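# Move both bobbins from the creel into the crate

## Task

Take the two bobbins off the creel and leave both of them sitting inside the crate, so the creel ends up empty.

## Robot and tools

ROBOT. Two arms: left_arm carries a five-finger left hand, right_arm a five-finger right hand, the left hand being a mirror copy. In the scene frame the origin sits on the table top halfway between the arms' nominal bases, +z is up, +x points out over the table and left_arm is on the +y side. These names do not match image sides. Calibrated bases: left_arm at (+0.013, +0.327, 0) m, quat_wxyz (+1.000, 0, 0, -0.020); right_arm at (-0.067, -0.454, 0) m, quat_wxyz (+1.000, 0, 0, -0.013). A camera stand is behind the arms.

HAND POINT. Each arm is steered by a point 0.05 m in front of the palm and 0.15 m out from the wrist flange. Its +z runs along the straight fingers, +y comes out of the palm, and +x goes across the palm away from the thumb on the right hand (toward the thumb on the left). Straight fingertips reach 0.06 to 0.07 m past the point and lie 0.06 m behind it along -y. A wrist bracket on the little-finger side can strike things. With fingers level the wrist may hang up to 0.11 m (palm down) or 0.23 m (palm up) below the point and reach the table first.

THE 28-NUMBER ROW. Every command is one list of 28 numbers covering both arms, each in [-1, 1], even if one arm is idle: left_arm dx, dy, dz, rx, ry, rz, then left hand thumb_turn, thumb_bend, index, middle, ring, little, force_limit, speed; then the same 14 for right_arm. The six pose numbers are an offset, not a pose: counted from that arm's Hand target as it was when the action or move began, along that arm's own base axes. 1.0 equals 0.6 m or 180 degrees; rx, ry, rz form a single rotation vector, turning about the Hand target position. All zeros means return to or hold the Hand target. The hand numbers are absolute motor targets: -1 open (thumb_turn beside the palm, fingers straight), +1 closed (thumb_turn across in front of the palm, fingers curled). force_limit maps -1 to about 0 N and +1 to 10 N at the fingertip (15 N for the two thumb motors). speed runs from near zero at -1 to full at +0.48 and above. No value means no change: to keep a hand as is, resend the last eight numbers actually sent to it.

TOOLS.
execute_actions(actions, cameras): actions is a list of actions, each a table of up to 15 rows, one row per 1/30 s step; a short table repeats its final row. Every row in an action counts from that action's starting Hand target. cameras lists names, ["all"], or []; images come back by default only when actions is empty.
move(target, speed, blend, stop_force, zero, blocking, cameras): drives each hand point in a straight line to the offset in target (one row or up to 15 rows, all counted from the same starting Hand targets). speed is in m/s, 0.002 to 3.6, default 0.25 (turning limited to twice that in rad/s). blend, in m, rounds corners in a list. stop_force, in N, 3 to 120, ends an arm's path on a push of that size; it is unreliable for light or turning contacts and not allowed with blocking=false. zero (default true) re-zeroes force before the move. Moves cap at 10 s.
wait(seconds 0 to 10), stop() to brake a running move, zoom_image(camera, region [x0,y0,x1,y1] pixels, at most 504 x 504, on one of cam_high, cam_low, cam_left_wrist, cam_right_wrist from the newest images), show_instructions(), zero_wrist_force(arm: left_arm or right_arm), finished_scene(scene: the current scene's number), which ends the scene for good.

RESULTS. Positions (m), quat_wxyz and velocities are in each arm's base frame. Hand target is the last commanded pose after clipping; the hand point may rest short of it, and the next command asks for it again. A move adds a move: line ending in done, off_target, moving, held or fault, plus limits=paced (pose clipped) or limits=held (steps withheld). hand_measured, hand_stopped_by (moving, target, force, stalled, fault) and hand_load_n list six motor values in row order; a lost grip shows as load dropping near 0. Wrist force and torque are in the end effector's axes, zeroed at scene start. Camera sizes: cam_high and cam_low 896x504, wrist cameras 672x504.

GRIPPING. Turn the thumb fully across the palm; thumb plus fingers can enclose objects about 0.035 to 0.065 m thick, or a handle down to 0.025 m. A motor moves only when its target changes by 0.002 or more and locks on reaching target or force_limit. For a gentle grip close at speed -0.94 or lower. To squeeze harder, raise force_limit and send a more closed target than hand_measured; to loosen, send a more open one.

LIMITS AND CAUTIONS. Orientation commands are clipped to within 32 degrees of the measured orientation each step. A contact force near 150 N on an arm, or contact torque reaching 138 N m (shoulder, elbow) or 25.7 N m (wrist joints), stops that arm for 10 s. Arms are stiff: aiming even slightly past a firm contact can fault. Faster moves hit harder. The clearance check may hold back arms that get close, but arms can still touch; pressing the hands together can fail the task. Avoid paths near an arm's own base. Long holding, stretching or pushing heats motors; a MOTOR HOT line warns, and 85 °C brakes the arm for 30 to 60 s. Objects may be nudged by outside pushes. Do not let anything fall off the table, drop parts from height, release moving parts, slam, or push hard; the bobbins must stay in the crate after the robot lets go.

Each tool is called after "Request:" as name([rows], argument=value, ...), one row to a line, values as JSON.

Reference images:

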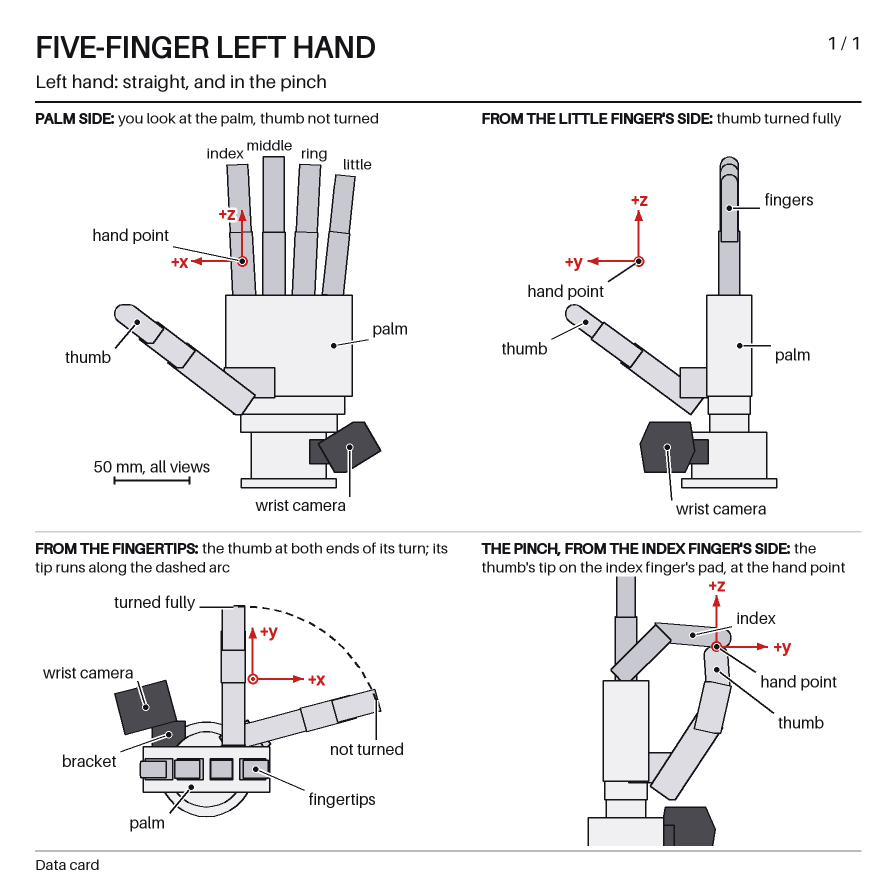

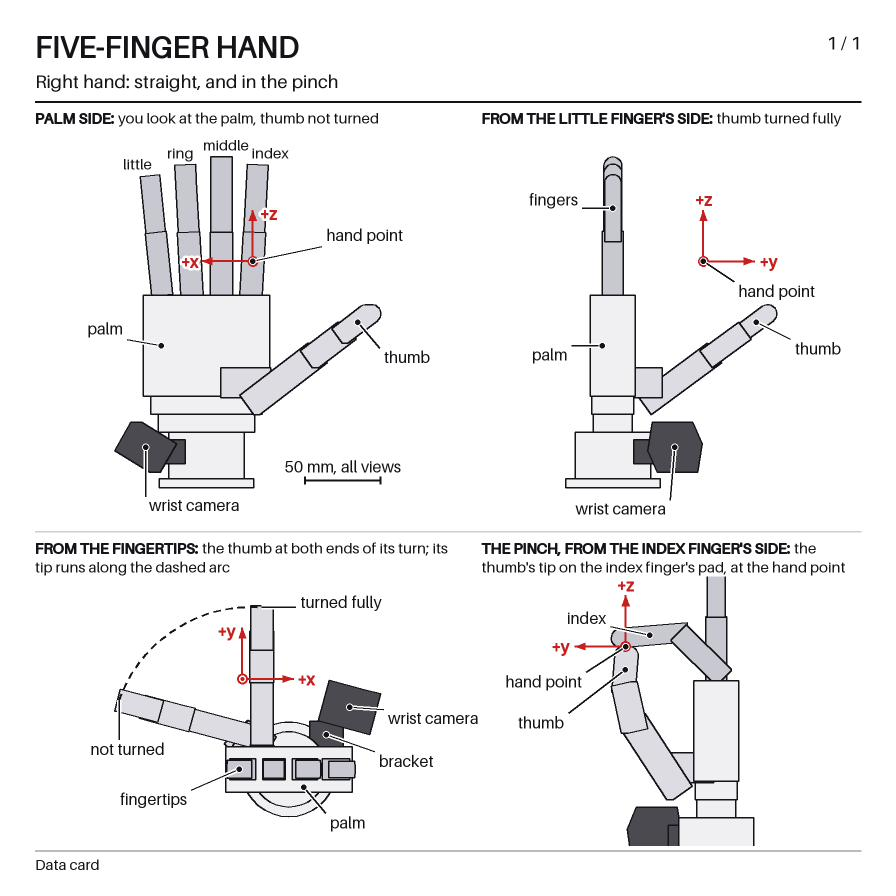

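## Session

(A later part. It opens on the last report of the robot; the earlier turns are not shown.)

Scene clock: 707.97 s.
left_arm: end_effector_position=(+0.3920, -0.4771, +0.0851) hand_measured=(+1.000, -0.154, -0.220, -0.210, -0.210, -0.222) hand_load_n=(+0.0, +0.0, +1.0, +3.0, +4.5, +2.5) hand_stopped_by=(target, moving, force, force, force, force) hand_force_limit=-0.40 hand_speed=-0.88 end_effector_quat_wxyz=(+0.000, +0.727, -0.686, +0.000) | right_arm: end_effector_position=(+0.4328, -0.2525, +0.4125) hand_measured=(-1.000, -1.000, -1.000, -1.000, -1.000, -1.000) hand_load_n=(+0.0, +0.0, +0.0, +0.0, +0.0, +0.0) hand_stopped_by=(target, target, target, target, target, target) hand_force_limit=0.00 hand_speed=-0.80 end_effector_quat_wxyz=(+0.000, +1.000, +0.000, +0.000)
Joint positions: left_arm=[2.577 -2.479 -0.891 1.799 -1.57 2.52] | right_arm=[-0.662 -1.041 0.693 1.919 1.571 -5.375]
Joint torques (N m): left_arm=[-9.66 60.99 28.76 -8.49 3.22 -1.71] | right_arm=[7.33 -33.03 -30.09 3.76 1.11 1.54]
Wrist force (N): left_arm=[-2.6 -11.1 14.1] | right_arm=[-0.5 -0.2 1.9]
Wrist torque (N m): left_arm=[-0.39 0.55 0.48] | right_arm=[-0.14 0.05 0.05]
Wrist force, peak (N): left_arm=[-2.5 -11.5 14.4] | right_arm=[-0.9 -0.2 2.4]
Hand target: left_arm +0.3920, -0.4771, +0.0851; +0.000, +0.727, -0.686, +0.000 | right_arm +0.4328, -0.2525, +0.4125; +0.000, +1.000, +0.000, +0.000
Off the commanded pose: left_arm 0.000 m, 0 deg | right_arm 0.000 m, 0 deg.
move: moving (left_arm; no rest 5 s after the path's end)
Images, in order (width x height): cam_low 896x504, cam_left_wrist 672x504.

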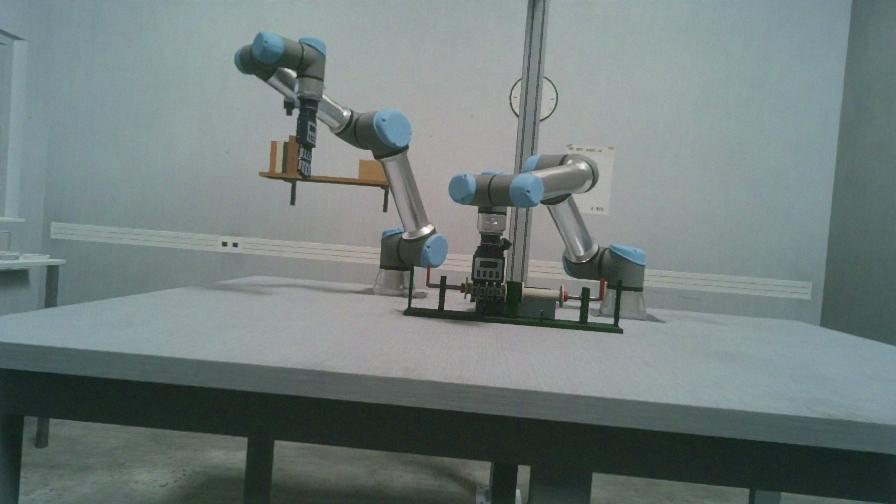

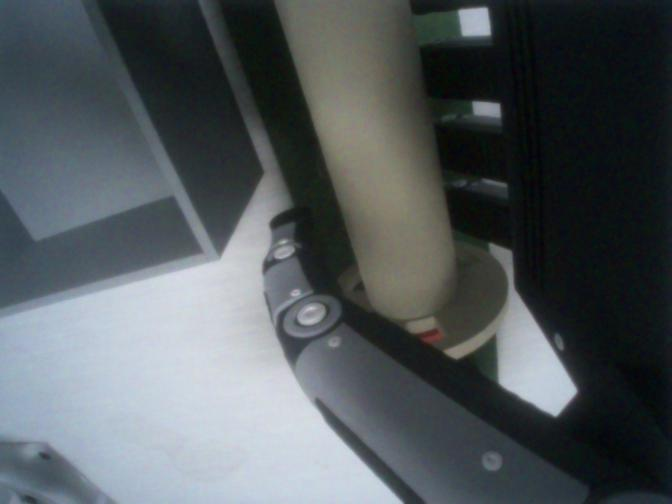

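Request:
move(target=[0,0,0, 0,0,0, 1,0.8,0.6,0.6,0.6,0.6,-0.4,-0.88, 0,0.33,-0.15,0,-0.5,0,1,-1,-1,-1,-1,-1,0,-0.2], cameras=["all"], speed=0.3)

Scene clock: 801.73 s.
left_arm: end_effector_position=(+0.3920, -0.4771, +0.0851) hand_measured=(+1.000, +0.014, -0.220, -0.210, -0.210, -0.222) hand_load_n=(+0.5, +5.0, +1.5, +3.5, +4.5, +3.0) hand_stopped_by=(target, force, force, force, force, force) hand_force_limit=-0.40 hand_speed=-0.88 end_effector_quat_wxyz=(+0.000, +0.727, -0.686, +0.000) | right_arm: end_effector_position=(+0.4328, -0.0545, +0.3225) hand_measured=(+1.000, -1.000, -1.000, -1.000, -1.000, -1.000) hand_load_n=(+0.5, +0.0, +0.0, +0.0, +0.0, +0.0) hand_stopped_by=(target, target, target, target, target, target) hand_force_limit=0.00 hand_speed=-0.20 end_effector_quat_wxyz=(+0.000, +0.707, +0.001, +0.707)
Joint positions: left_arm=[2.577 -2.479 -0.891 1.799 -1.57 2.52] | right_arm=[-0.788 -2.244 2.35 -0.105 0.782 -4.714]
Joint torques (N m): left_arm=[-10.26 61.28 27.53 -4.53 0.97 -1.69] | right_arm=[7.45 -4.05 -15.03 -2.56 1.41 1.89]
Wrist force (N): left_arm=[-2.9 -8.7 13.8] | right_arm=[-3.3 -0.9 0.2]
Wrist torque (N m): left_arm=[-0.36 0.60 0.46] | right_arm=[-0.03 0.42 -0.33]
Wrist force, peak (N): left_arm=[-2.8 -11.4 14.3] | right_arm=[-3.7 -1.4 0.6]
Hand target: left_arm +0.3920, -0.4771, +0.0851; +0.000, +0.727, -0.686, +0.000 | right_arm +0.4328, -0.0545, +0.3225; +0.000, +0.707, +0.001, +0.707
Off the commanded pose: left_arm 0.000 m, 0 deg | right_arm 0.000 m, 0 deg.
move: done

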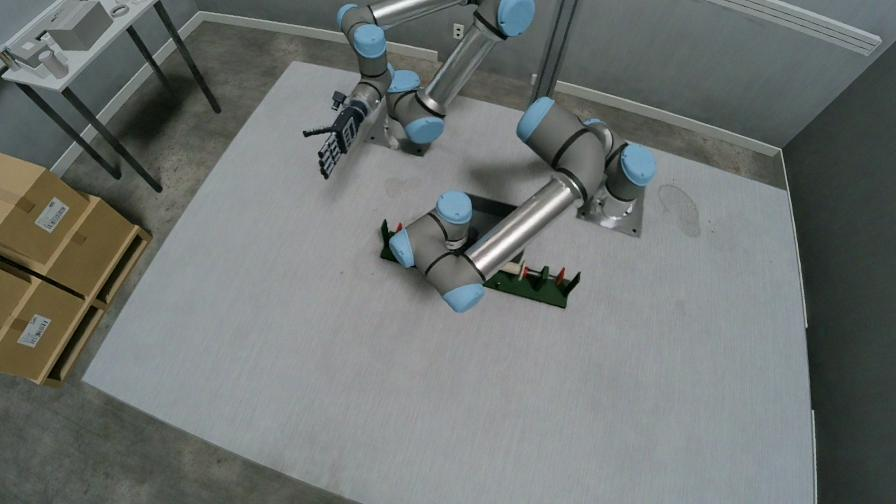

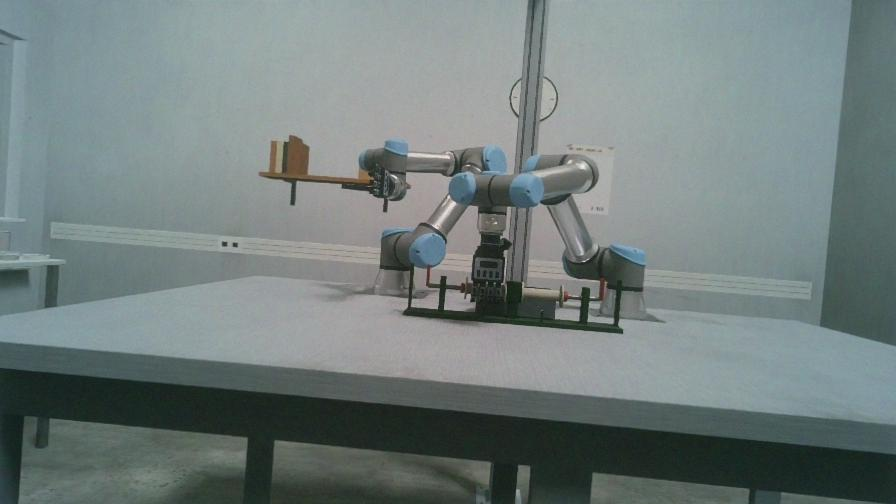

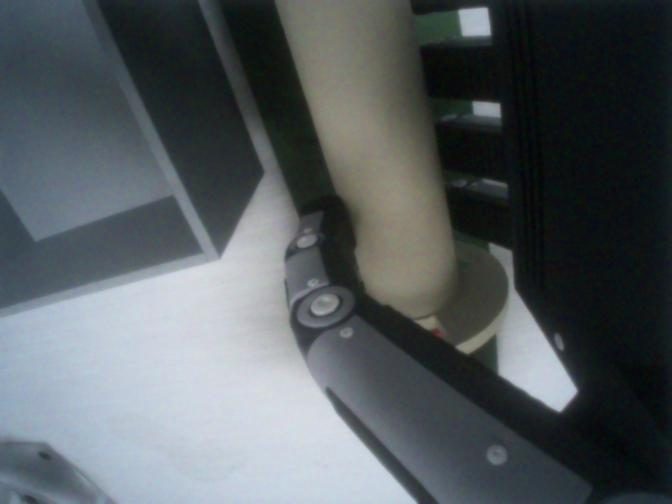

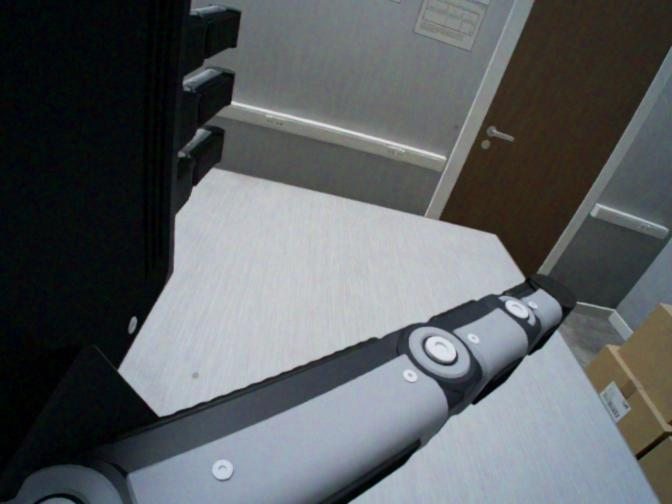

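Request:
move(target=[0,0,0, 0,0,0, 1,0.8,0.6,0.6,0.6,0.6,-0.4,-0.88, -0.13,0.3,-0.12,0,0,0.0139,1,-1,-1,-1,-1,-1,0,-0.2], cameras=["all"], speed=0.2)

Scene clock: 817.23 s.
left_arm: end_effector_position=(+0.3920, -0.4771, +0.0851) hand_measured=(+1.000, +0.014, -0.220, -0.210, -0.210, -0.222) hand_load_n=(+0.5, +5.0, +1.5, +3.5, +4.5, +2.5) hand_stopped_by=(target, force, force, force, force, force) hand_force_limit=-0.40 hand_speed=-0.88 end_effector_quat_wxyz=(+0.000, +0.727, -0.686, +0.000) | right_arm: end_effector_position=(+0.3548, +0.1255, +0.2505) hand_measured=(+1.000, -1.000, -1.000, -1.000, -1.000, -1.000) hand_load_n=(+0.0, +0.0, +0.0, +0.0, +0.0, +0.0) hand_stopped_by=(target, target, target, target, target, target) hand_force_limit=0.00 hand_speed=-0.20 end_effector_quat_wxyz=(-0.016, +0.707, +0.016, +0.707)
Joint positions: left_arm=[2.577 -2.479 -0.891 1.799 -1.57 2.52] | right_arm=[0.321 -2.087 2.482 -0.394 1.847 -4.713]
Joint torques (N m): left_arm=[-9.66 60.93 28.67 -4.52 0.9 -1.68] | right_arm=[7.88 8.66 -33.31 -3.13 1.56 -2.38]
Wrist force (N): left_arm=[-3.0 -8.8 13.4] | right_arm=[-2.6 -0.9 0.0]
Wrist torque (N m): left_arm=[-0.38 0.59 0.47] | right_arm=[-0.02 0.31 -0.23]
Wrist force, peak (N): left_arm=[-2.9 -8.8 14.0] | right_arm=[-3.5 -1.3 0.5]
Hand target: left_arm +0.3920, -0.4771, +0.0851; +0.000, +0.727, -0.686, +0.000 | right_arm +0.3548, +0.1255, +0.2505; -0.015, +0.707, +0.016, +0.707
Off the commanded pose: left_arm 0.000 m, 0 deg | right_arm 0.000 m, 0 deg.
move: done

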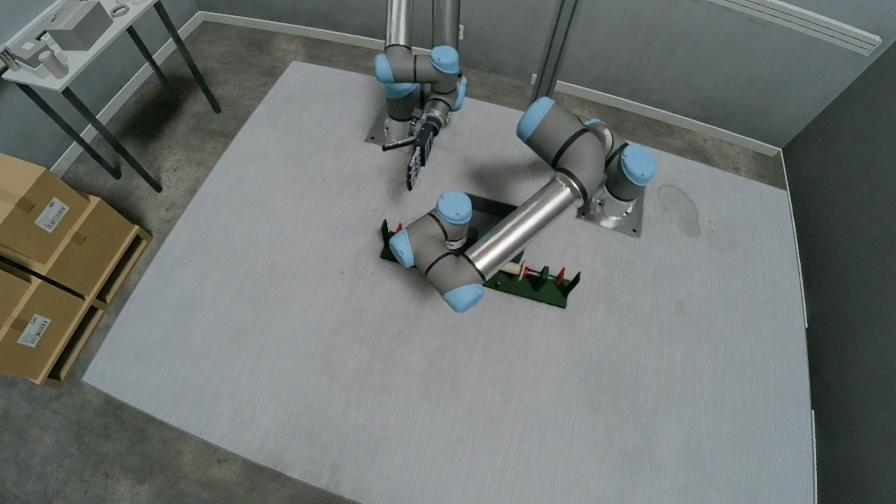

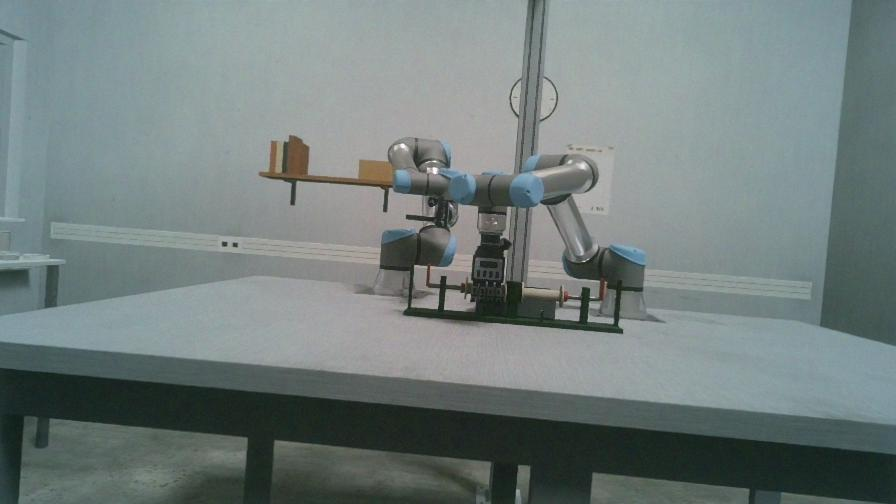

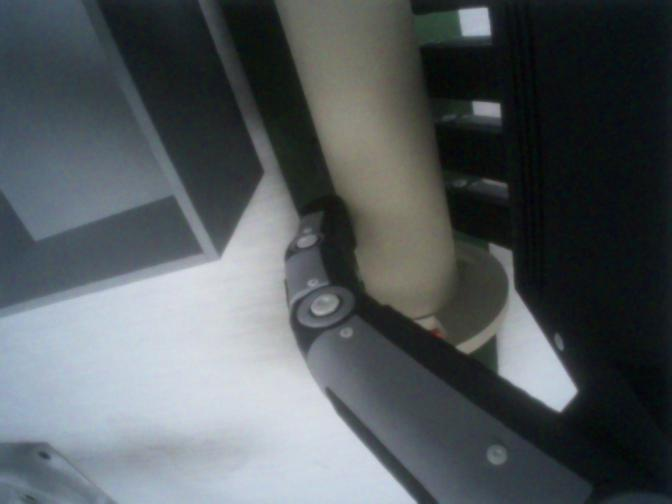

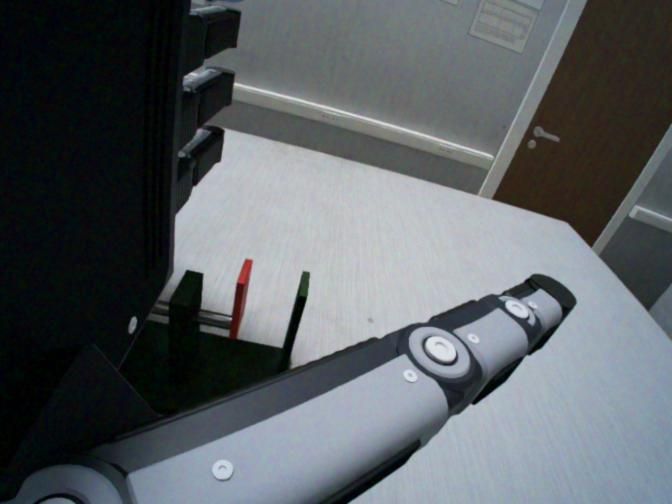

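Request:
move(target=[0,0,0, 0,0,0, 1,0.8,0.6,0.6,0.6,0.6,-0.4,-0.88, 0.0,0.025,-0.2,0,0,0,1,-1,-1,-1,-1,-1,0,-0.2], cameras=["cam_high","cam_low","cam_right_wrist"], speed=0.15)

Request:
zoom_image(camera="cam_low", region=[380, 220, 520, 340])

Scene clock: 827.37 s.
left_arm: end_effector_position=(+0.3920, -0.4771, +0.0851) hand_measured=(+1.000, +0.014, -0.220, -0.210, -0.210, -0.222) hand_load_n=(+0.0, +5.0, +1.5, +3.5, +5.0, +3.0) hand_stopped_by=(target, force, force, force, force, force) hand_force_limit=-0.40 hand_speed=-0.88 end_effector_quat_wxyz=(+0.000, +0.727, -0.686, +0.000) | right_arm: end_effector_position=(+0.3548, +0.1405, +0.1305) hand_measured=(+1.000, -1.000, -1.000, -1.000, -1.000, -1.000) hand_load_n=(+0.0, +0.0, +0.0, +0.0, +0.0, +0.0) hand_stopped_by=(target, target, target, target, target, target) hand_force_limit=0.00 hand_speed=-0.20 end_effector_quat_wxyz=(-0.016, +0.707, +0.016, +0.707)
Joint positions: left_arm=[2.577 -2.479 -0.891 1.799 -1.57 2.52] | right_arm=[0.409 -1.697 2.664 -0.967 1.935 -4.713]
Joint torques (N m): left_arm=[-8.24 59.24 28.12 -4.46 0.95 -1.61] | right_arm=[8.31 0.43 -4.14 -3.18 1.59 -2.39]
Wrist force (N): left_arm=[-2.9 -8.7 13.3] | right_arm=[-3.1 -1.4 0.2]
Wrist torque (N m): left_arm=[-0.35 0.58 0.47] | right_arm=[-0.13 0.38 -0.22]
Wrist force, peak (N): left_arm=[-2.9 -9.1 13.9] | right_arm=[-3.9 -1.6 0.1]
Hand target: left_arm +0.3920, -0.4771, +0.0851; +0.000, +0.727, -0.686, +0.000 | right_arm +0.3548, +0.1405, +0.1305; -0.015, +0.707, +0.016, +0.707
Off the commanded pose: left_arm 0.000 m, 0 deg | right_arm 0.000 m, 0 deg.
move: done
Images, in order (width x height): cam_high 896x504, cam_low 896x504, cam_right_wrist 672x504.

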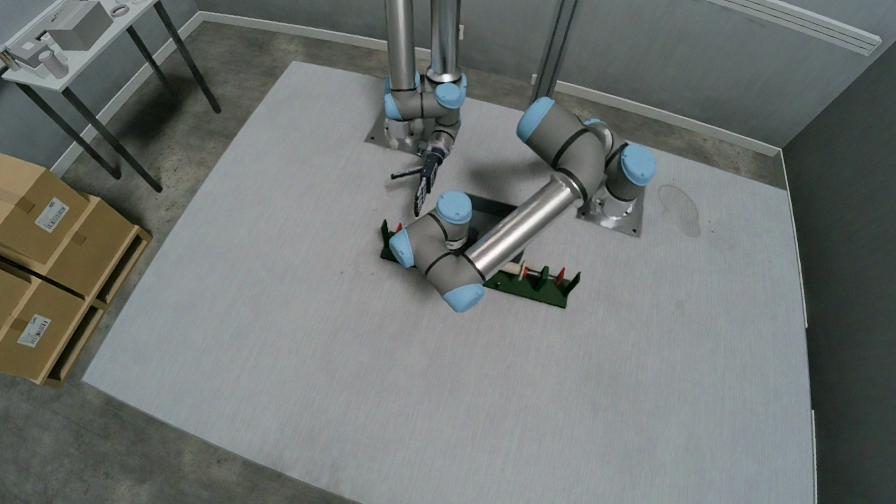

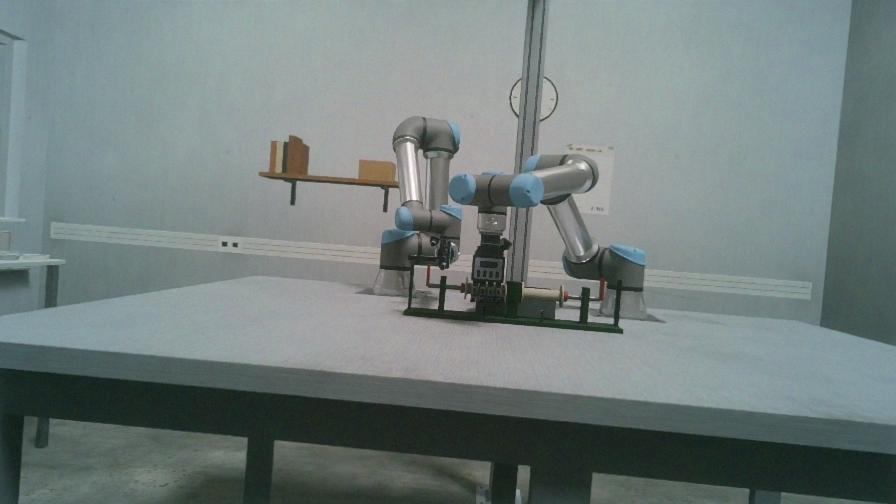

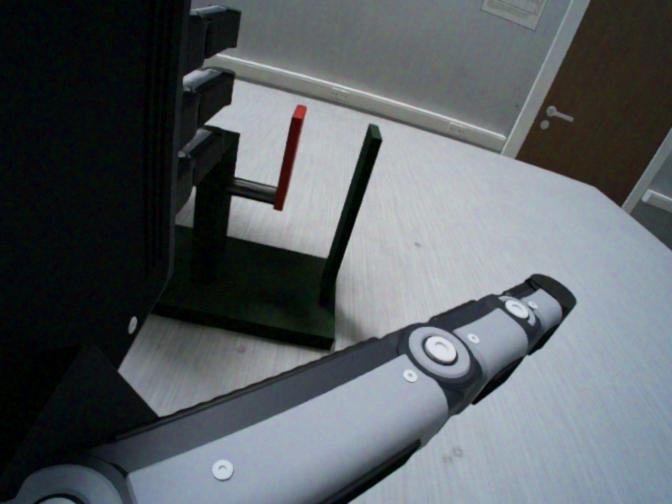

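Scaled by 3.600 from the camera's 896x504 image, which has a finer 1280x720 frame.

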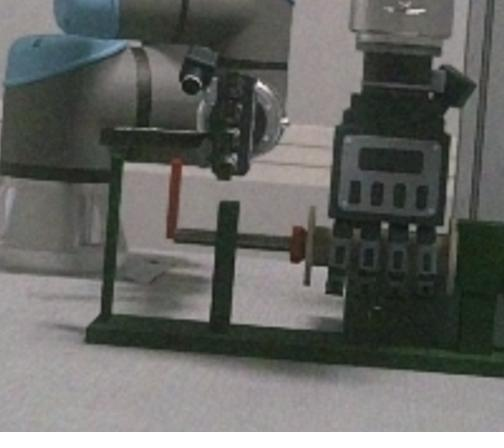

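Request:
move(target=[0,0,0, 0,0,0, 1,0.8,0.6,0.6,0.6,0.6,-0.4,-0.88, 0.0,-0.035,-0.05,0,0,0,1,-1,-1,-1,-1,-1,0,-0.2], cameras=["cam_high","cam_low","cam_right_wrist"], speed=0.1)

Request:
zoom_image(camera="cam_low", region=[380, 220, 520, 340])

Request:
zoom_image(camera="cam_high", region=[360, 130, 500, 280])

Scene clock: 848.97 s.
left_arm: end_effector_position=(+0.3920, -0.4771, +0.0851) hand_measured=(+1.000, +0.014, -0.220, -0.210, -0.210, -0.222) hand_load_n=(+0.5, +5.5, +1.5, +3.5, +4.5, +3.0) hand_stopped_by=(target, force, force, force, force, force) hand_force_limit=-0.40 hand_speed=-0.88 end_effector_quat_wxyz=(+0.000, +0.727, -0.686, +0.000) | right_arm: end_effector_position=(+0.3548, +0.1195, +0.1005) hand_measured=(+1.000, -1.000, -1.000, -1.000, -1.000, -1.000) hand_load_n=(+0.5, +0.0, +0.0, +0.0, +0.0, +0.0) hand_stopped_by=(target, target, target, target, target, target) hand_force_limit=0.00 hand_speed=-0.20 end_effector_quat_wxyz=(-0.015, +0.707, +0.016, +0.707)
Joint positions: left_arm=[2.577 -2.479 -0.891 1.799 -1.57 2.52] | right_arm=[0.283 -1.617 2.754 -1.137 1.81 -4.713]
Joint torques (N m): left_arm=[-8.06 59.45 27.88 -4.44 1.09 -1.68] | right_arm=[-9.69 0.02 -1.28 -2.99 -1.64 -2.1]
Wrist force (N): left_arm=[-2.8 -8.6 13.4] | right_arm=[-3.3 -1.2 0.1]
Wrist torque (N m): left_arm=[-0.32 0.57 0.46] | right_arm=[-0.09 0.39 -0.24]
Wrist force, peak (N): left_arm=[-2.8 -9.0 13.8] | right_arm=[-3.5 -1.4 0.3]
Hand target: left_arm +0.3920, -0.4771, +0.0851; +0.000, +0.727, -0.686, +0.000 | right_arm +0.3548, +0.1195, +0.1005; -0.015, +0.707, +0.016, +0.707
Off the commanded pose: left_arm 0.000 m, 0 deg | right_arm 0.000 m, 0 deg.
move: done
Images, in order (width x height): cam_high 896x504, cam_low 896x504, cam_right_wrist 672x504.

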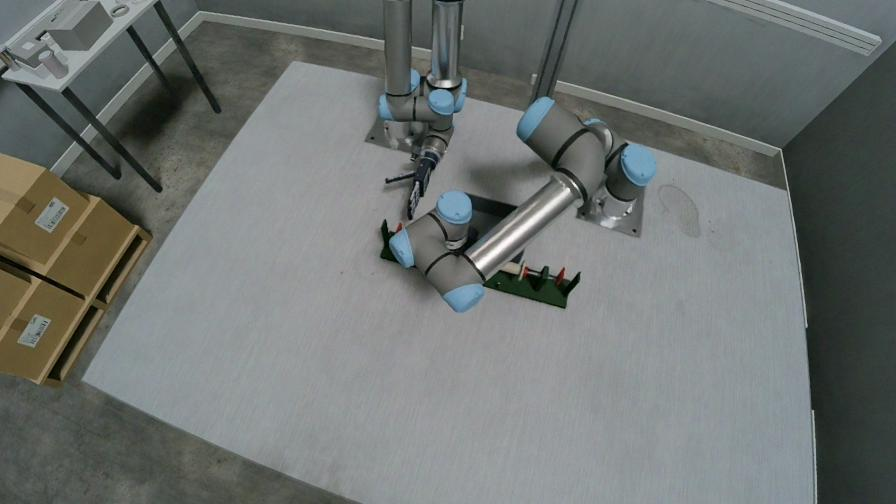

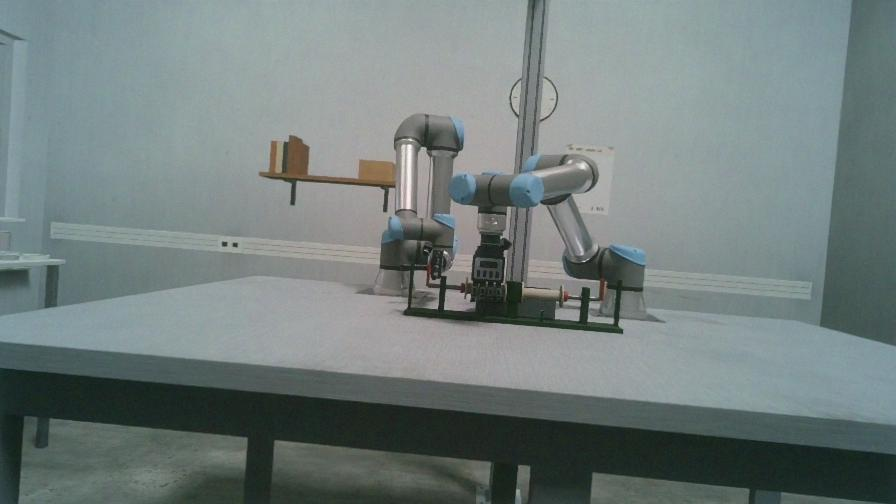

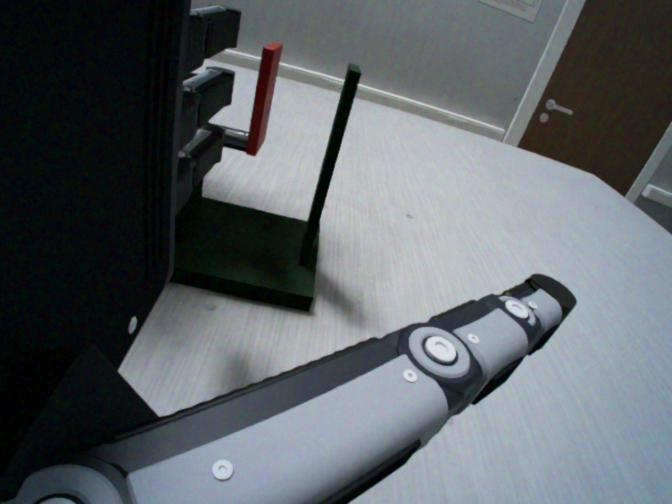

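Scaled by 3.600 from the camera's 896x504 image, which has a finer 1280x720 frame.

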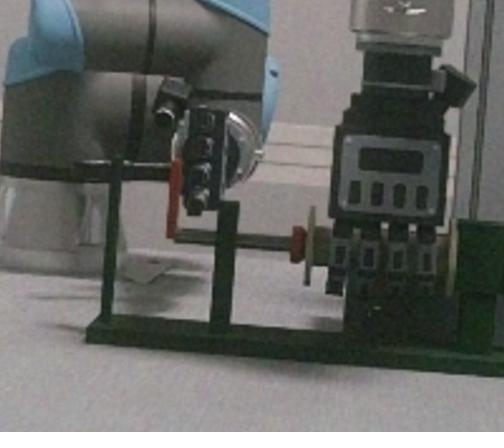

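Scaled by 3.360 from the camera's 896x504 image, which has a finer 1280x720 frame.

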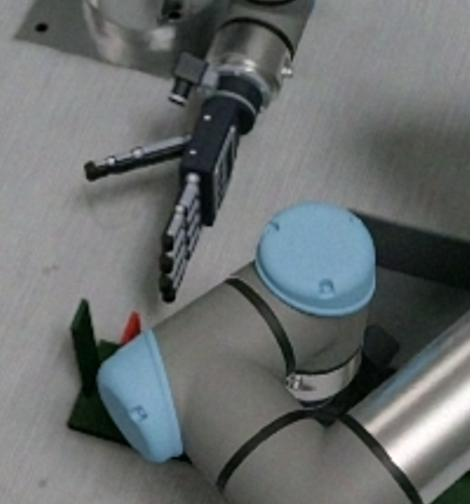

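Request:
move(target=[0,0,0, 0,0,0, 1,0.8,0.6,0.6,0.6,0.6,-0.4,-0.88, 0.058,0.0,0,0,0,0,1,-1,-1,-1,-1,-1,0,-0.2], cameras=["cam_high","cam_low","cam_right_wrist"], speed=0.04, stop_force=5)

Request:
zoom_image(camera="cam_low", region=[380, 220, 520, 340])

Request:
zoom_image(camera="cam_high", region=[360, 170, 460, 280])

Scene clock: 866.90 s.
left_arm: end_effector_position=(+0.3920, -0.4771, +0.0851) hand_measured=(+1.000, +0.014, -0.220, -0.210, -0.210, -0.222) hand_load_n=(+0.0, +5.5, +1.5, +3.5, +5.0, +2.5) hand_stopped_by=(target, force, force, force, force, force) hand_force_limit=-0.40 hand_speed=-0.88 end_effector_quat_wxyz=(+0.000, +0.727, -0.686, +0.000) | right_arm: end_effector_position=(+0.3896, +0.1195, +0.1005) hand_measured=(+1.000, -1.000, -1.000, -1.000, -1.000, -1.000) hand_load_n=(+0.5, +0.0, +0.0, +0.0, +0.0, +0.0) hand_stopped_by=(target, target, target, target, target, target) hand_force_limit=0.00 hand_speed=-0.20 end_effector_quat_wxyz=(-0.015, +0.707, +0.016, +0.707)
Joint positions: left_arm=[2.577 -2.479 -0.891 1.799 -1.57 2.52] | right_arm=[0.228 -1.553 2.693 -1.139 1.754 -4.713]
Joint torques (N m): left_arm=[-8.78 58.38 26.94 -4.47 0.93 -1.87] | right_arm=[-10.48 -2.45 -22.48 -3.05 -1.93 -2.21]
Wrist force (N): left_arm=[-2.9 -8.9 13.2] | right_arm=[-3.1 -1.3 0.1]
Wrist torque (N m): left_arm=[-0.37 0.57 0.47] | right_arm=[-0.11 0.36 -0.25]
Wrist force, peak (N): left_arm=[-3.0 -9.0 13.8] | right_arm=[-3.4 -1.6 0.1]
Hand target: left_arm +0.3920, -0.4771, +0.0851; +0.000, +0.727, -0.686, +0.000 | right_arm +0.3896, +0.1195, +0.1005; -0.015, +0.707, +0.016, +0.707
Off the commanded pose: left_arm 0.000 m, 0 deg | right_arm 0.000 m, 0 deg.
move: done
Images, in order (width x height): cam_high 896x504, cam_low 896x504, cam_right_wrist 672x504.

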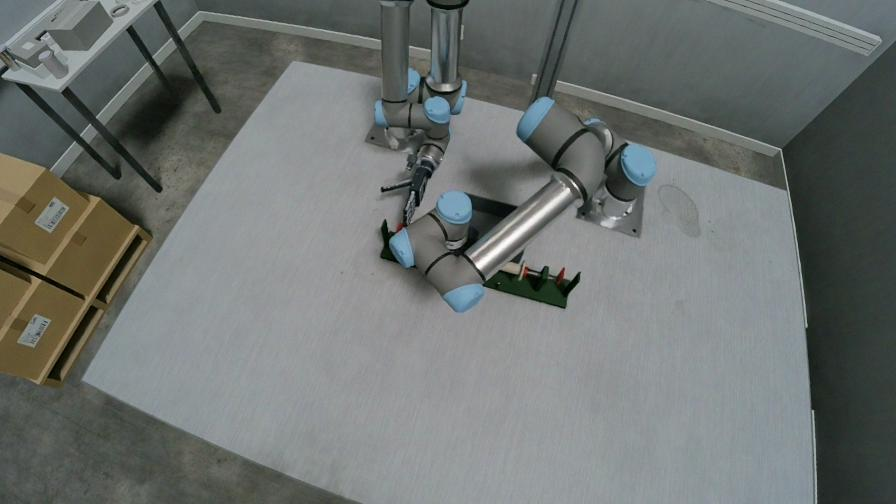

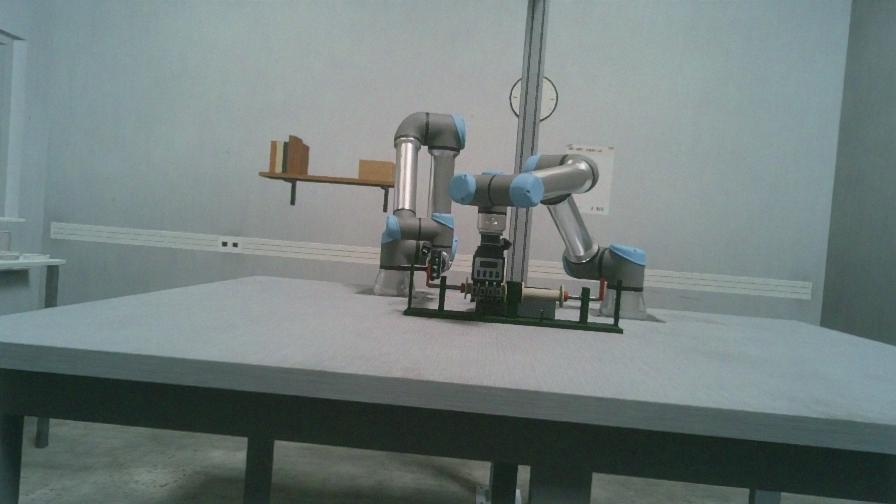

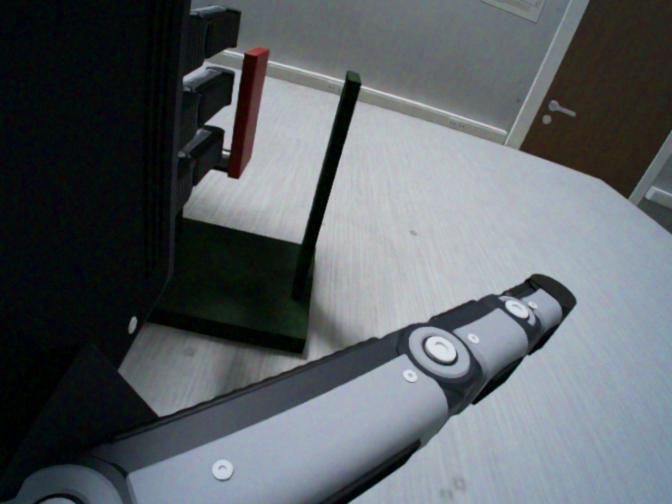

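Scaled by 3.600 from the camera's 896x504 image, which has a finer 1280x720 frame.

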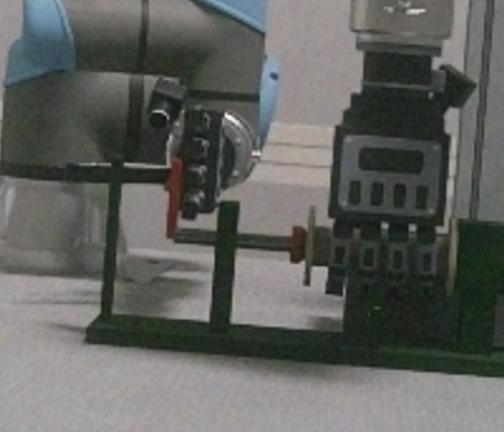

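Scaled by 4.582 from the camera's 896x504 image, which has a finer 1280x720 frame.

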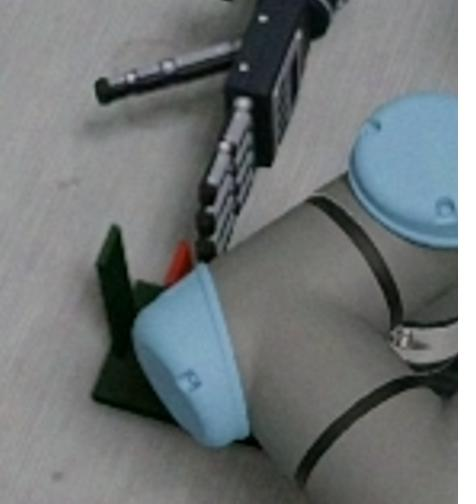

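Request:
move([
  [0,0,0, 0,0,0, 1,0.8,0.6,0.6,0.6,0.6,-0.4,-0.88, 0.0,0.0083,0,0,0,0,1,-1,-1,-1,-1,-1,0,-0.2],
  [0,0,0, 0,0,0, 1,0.8,0.6,0.6,0.6,0.6,-0.4,-0.88, 0.05,0.013,0,0,0,0,1,-1,-1,-1,-1,-1,0,-0.2],
], cameras=["cam_high","cam_low","cam_right_wrist"], speed=0.03, stop_force=5)

Request:
zoom_image(camera="cam_low", region=[380, 220, 520, 340])

Request:
zoom_image(camera="cam_high", region=[360, 170, 460, 280])

Scene clock: 888.37 s.
left_arm: end_effector_position=(+0.3920, -0.4771, +0.0851) hand_measured=(+1.000, +0.014, -0.220, -0.210, -0.210, -0.222) hand_load_n=(+0.0, +5.0, +1.5, +3.5, +4.5, +2.5) hand_stopped_by=(target, force, force, force, force, force) hand_force_limit=-0.40 hand_speed=-0.88 end_effector_quat_wxyz=(+0.000, +0.727, -0.686, +0.000) | right_arm: end_effector_position=(+0.4196, +0.1273, +0.1005) hand_measured=(+1.000, -1.000, -1.000, -1.000, -1.000, -1.000) hand_load_n=(+0.5, +0.0, +0.0, +0.0, +0.0, +0.0) hand_stopped_by=(target, target, target, target, target, target) hand_force_limit=0.00 hand_speed=-0.20 end_effector_quat_wxyz=(-0.015, +0.707, +0.016, +0.707)
Joint positions: left_arm=[2.577 -2.479 -0.891 1.799 -1.57 2.52] | right_arm=[0.232 -1.486 2.617 -1.13 1.758 -4.713]
Joint torques (N m): left_arm=[-8.74 58.66 26.53 -4.41 1.01 -1.58] | right_arm=[-9.81 -6.2 -22.46 0.14 -1.96 0.12]
Wrist force (N): left_arm=[-2.9 -8.7 13.3] | right_arm=[-3.1 -1.6 0.3]
Wrist torque (N m): left_arm=[-0.36 0.59 0.46] | right_arm=[-0.17 0.35 -0.25]
Wrist force, peak (N): left_arm=[-3.1 -8.9 13.8] | right_arm=[-3.4 -1.8 0.1]
Hand target: left_arm +0.3920, -0.4771, +0.0851; +0.000, +0.727, -0.686, +0.000 | right_arm +0.4196, +0.1273, +0.1005; -0.015, +0.707, +0.016, +0.707
Off the commanded pose: left_arm 0.000 m, 0 deg | right_arm 0.000 m, 0 deg.
move: done
Images, in order (width x height): cam_high 896x504, cam_low 896x504, cam_right_wrist 672x504.

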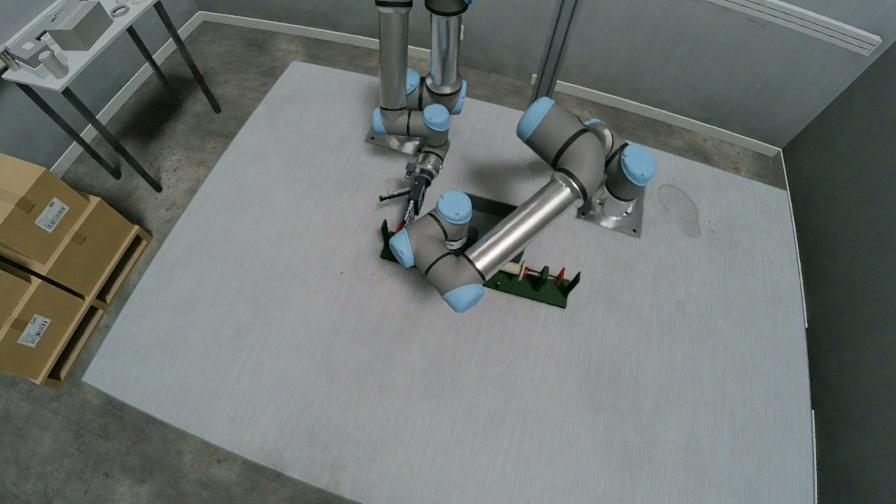

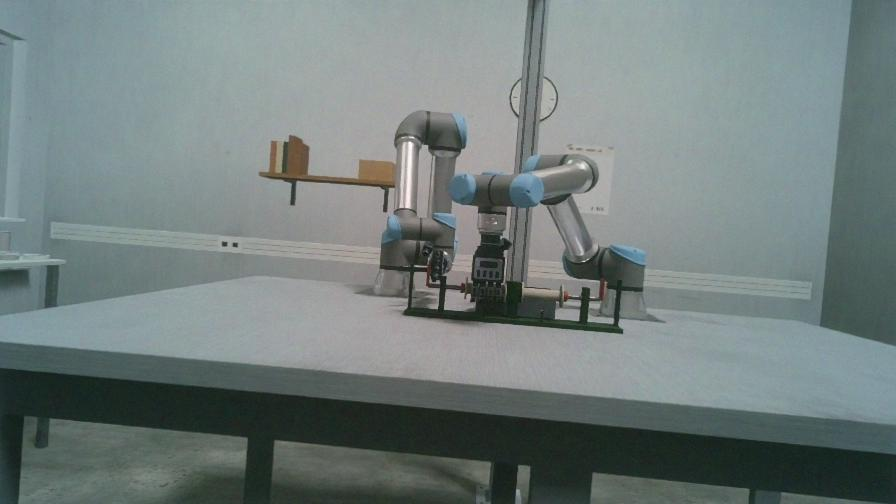

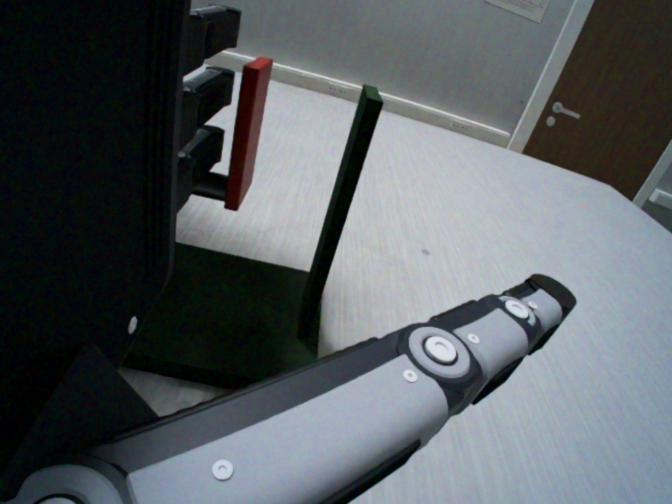

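Scaled by 3.600 from the camera's 896x504 image, which has a finer 1280x720 frame.

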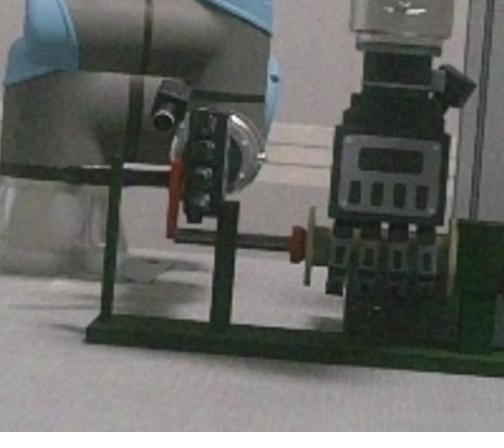

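Scaled by 4.582 from the camera's 896x504 image, which has a finer 1280x720 frame.

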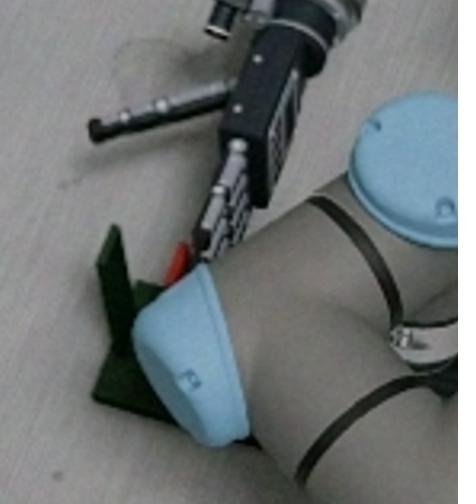

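Request:
move(target=[0,0,0, 0,0,0, 1,0.8,0.6,0.6,0.6,0.6,-0.4,-0.88, 0.045,0.0058,0,0,0,0,1,-1,-1,-1,-1,-1,0,-0.2], cameras=["cam_high","cam_low","cam_right_wrist"], speed=0.03, stop_force=5)

Request:
zoom_image(camera="cam_low", region=[380, 220, 520, 340])

Request:
zoom_image(camera="cam_right_wrist", region=[150, 0, 420, 300])

Scene clock: 911.70 s.
left_arm: end_effector_position=(+0.3920, -0.4771, +0.0851) hand_measured=(+1.000, +0.014, -0.220, -0.210, -0.210, -0.222) hand_load_n=(+0.5, +5.0, +1.5, +3.5, +4.5, +3.0) hand_stopped_by=(target, force, force, force, force, force) hand_force_limit=-0.40 hand_speed=-0.88 end_effector_quat_wxyz=(+0.000, +0.727, -0.686, +0.000) | right_arm: end_effector_position=(+0.4466, +0.1308, +0.1005) hand_measured=(+1.000, -1.000, -1.000, -1.000, -1.000, -1.000) hand_load_n=(+0.0, +0.0, +0.0, +0.0, +0.0, +0.0) hand_stopped_by=(target, target, target, target, target, target) hand_force_limit=0.00 hand_speed=-0.20 end_effector_quat_wxyz=(-0.015, +0.707, +0.016, +0.707)
Joint positions: left_arm=[2.577 -2.479 -0.891 1.799 -1.57 2.52] | right_arm=[0.219 -1.437 2.554 -1.117 1.746 -4.713]
Joint torques (N m): left_arm=[-7.62 58.32 26.62 -4.47 0.96 -1.71] | right_arm=[-10 -8.57 -22.41 0.16 -1.96 0.46]
Wrist force (N): left_arm=[-2.8 -8.7 13.7] | right_arm=[-2.8 -1.4 0.2]
Wrist torque (N m): left_arm=[-0.36 0.58 0.47] | right_arm=[-0.14 0.31 -0.24]
Wrist force, peak (N): left_arm=[-2.9 -9.1 13.8] | right_arm=[-3.6 -1.4 0.2]
Hand target: left_arm +0.3920, -0.4771, +0.0851; +0.000, +0.727, -0.686, +0.000 | right_arm +0.4466, +0.1308, +0.1005; -0.015, +0.707, +0.016, +0.707
Off the commanded pose: left_arm 0.000 m, 0 deg | right_arm 0.000 m, 0 deg.
move: done
Images, in order (width x height): cam_high 896x504, cam_low 896x504, cam_right_wrist 672x504.

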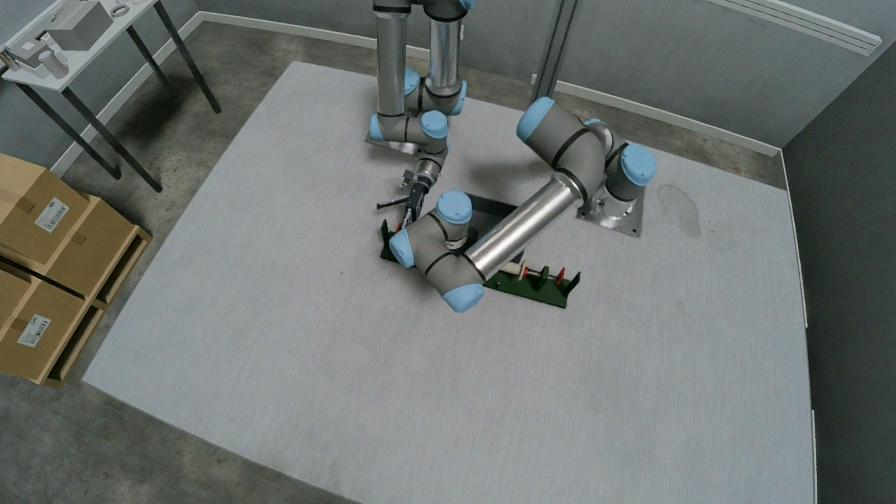

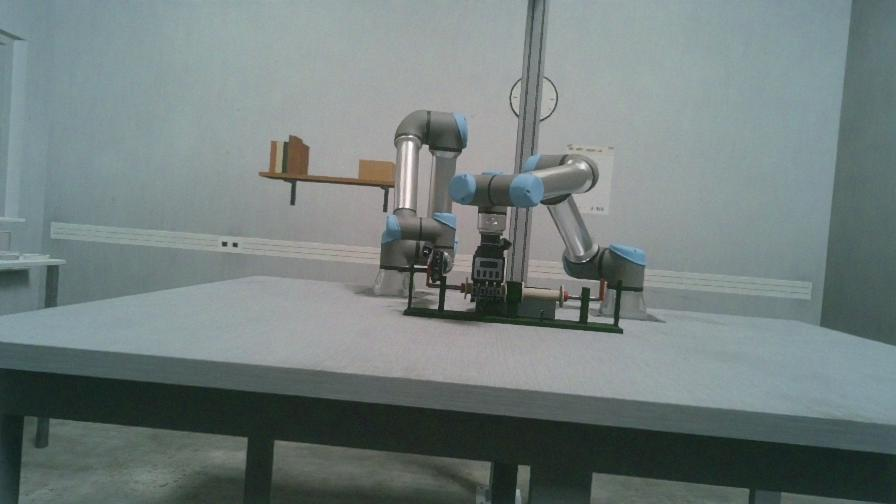

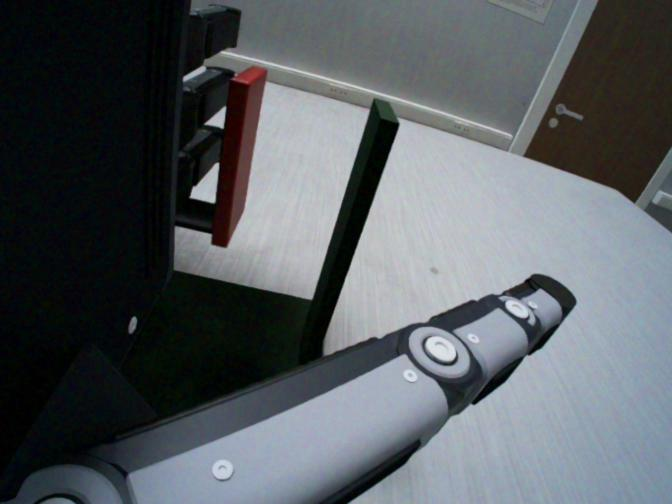

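Scaled by 3.600 from the camera's 896x504 image, which has a finer 1280x720 frame.

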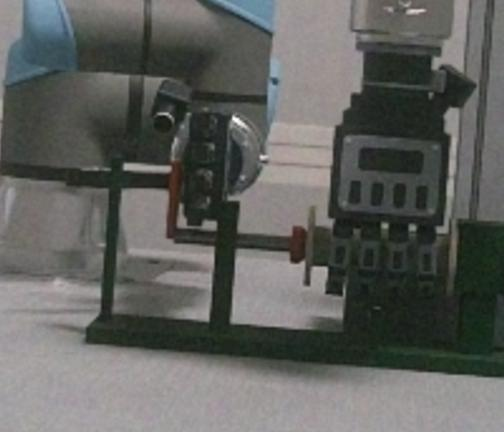

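Scaled by 1.680 from the camera's 672x504 image, which has a finer 960x720 frame.

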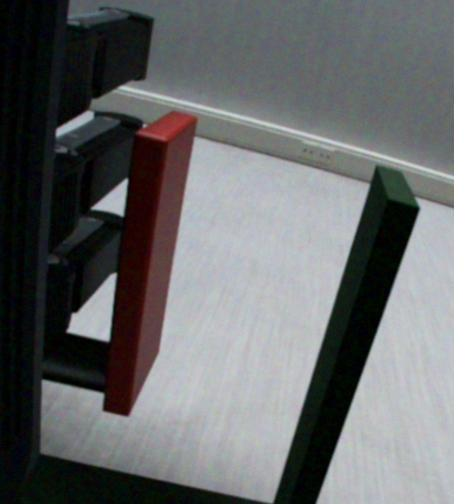

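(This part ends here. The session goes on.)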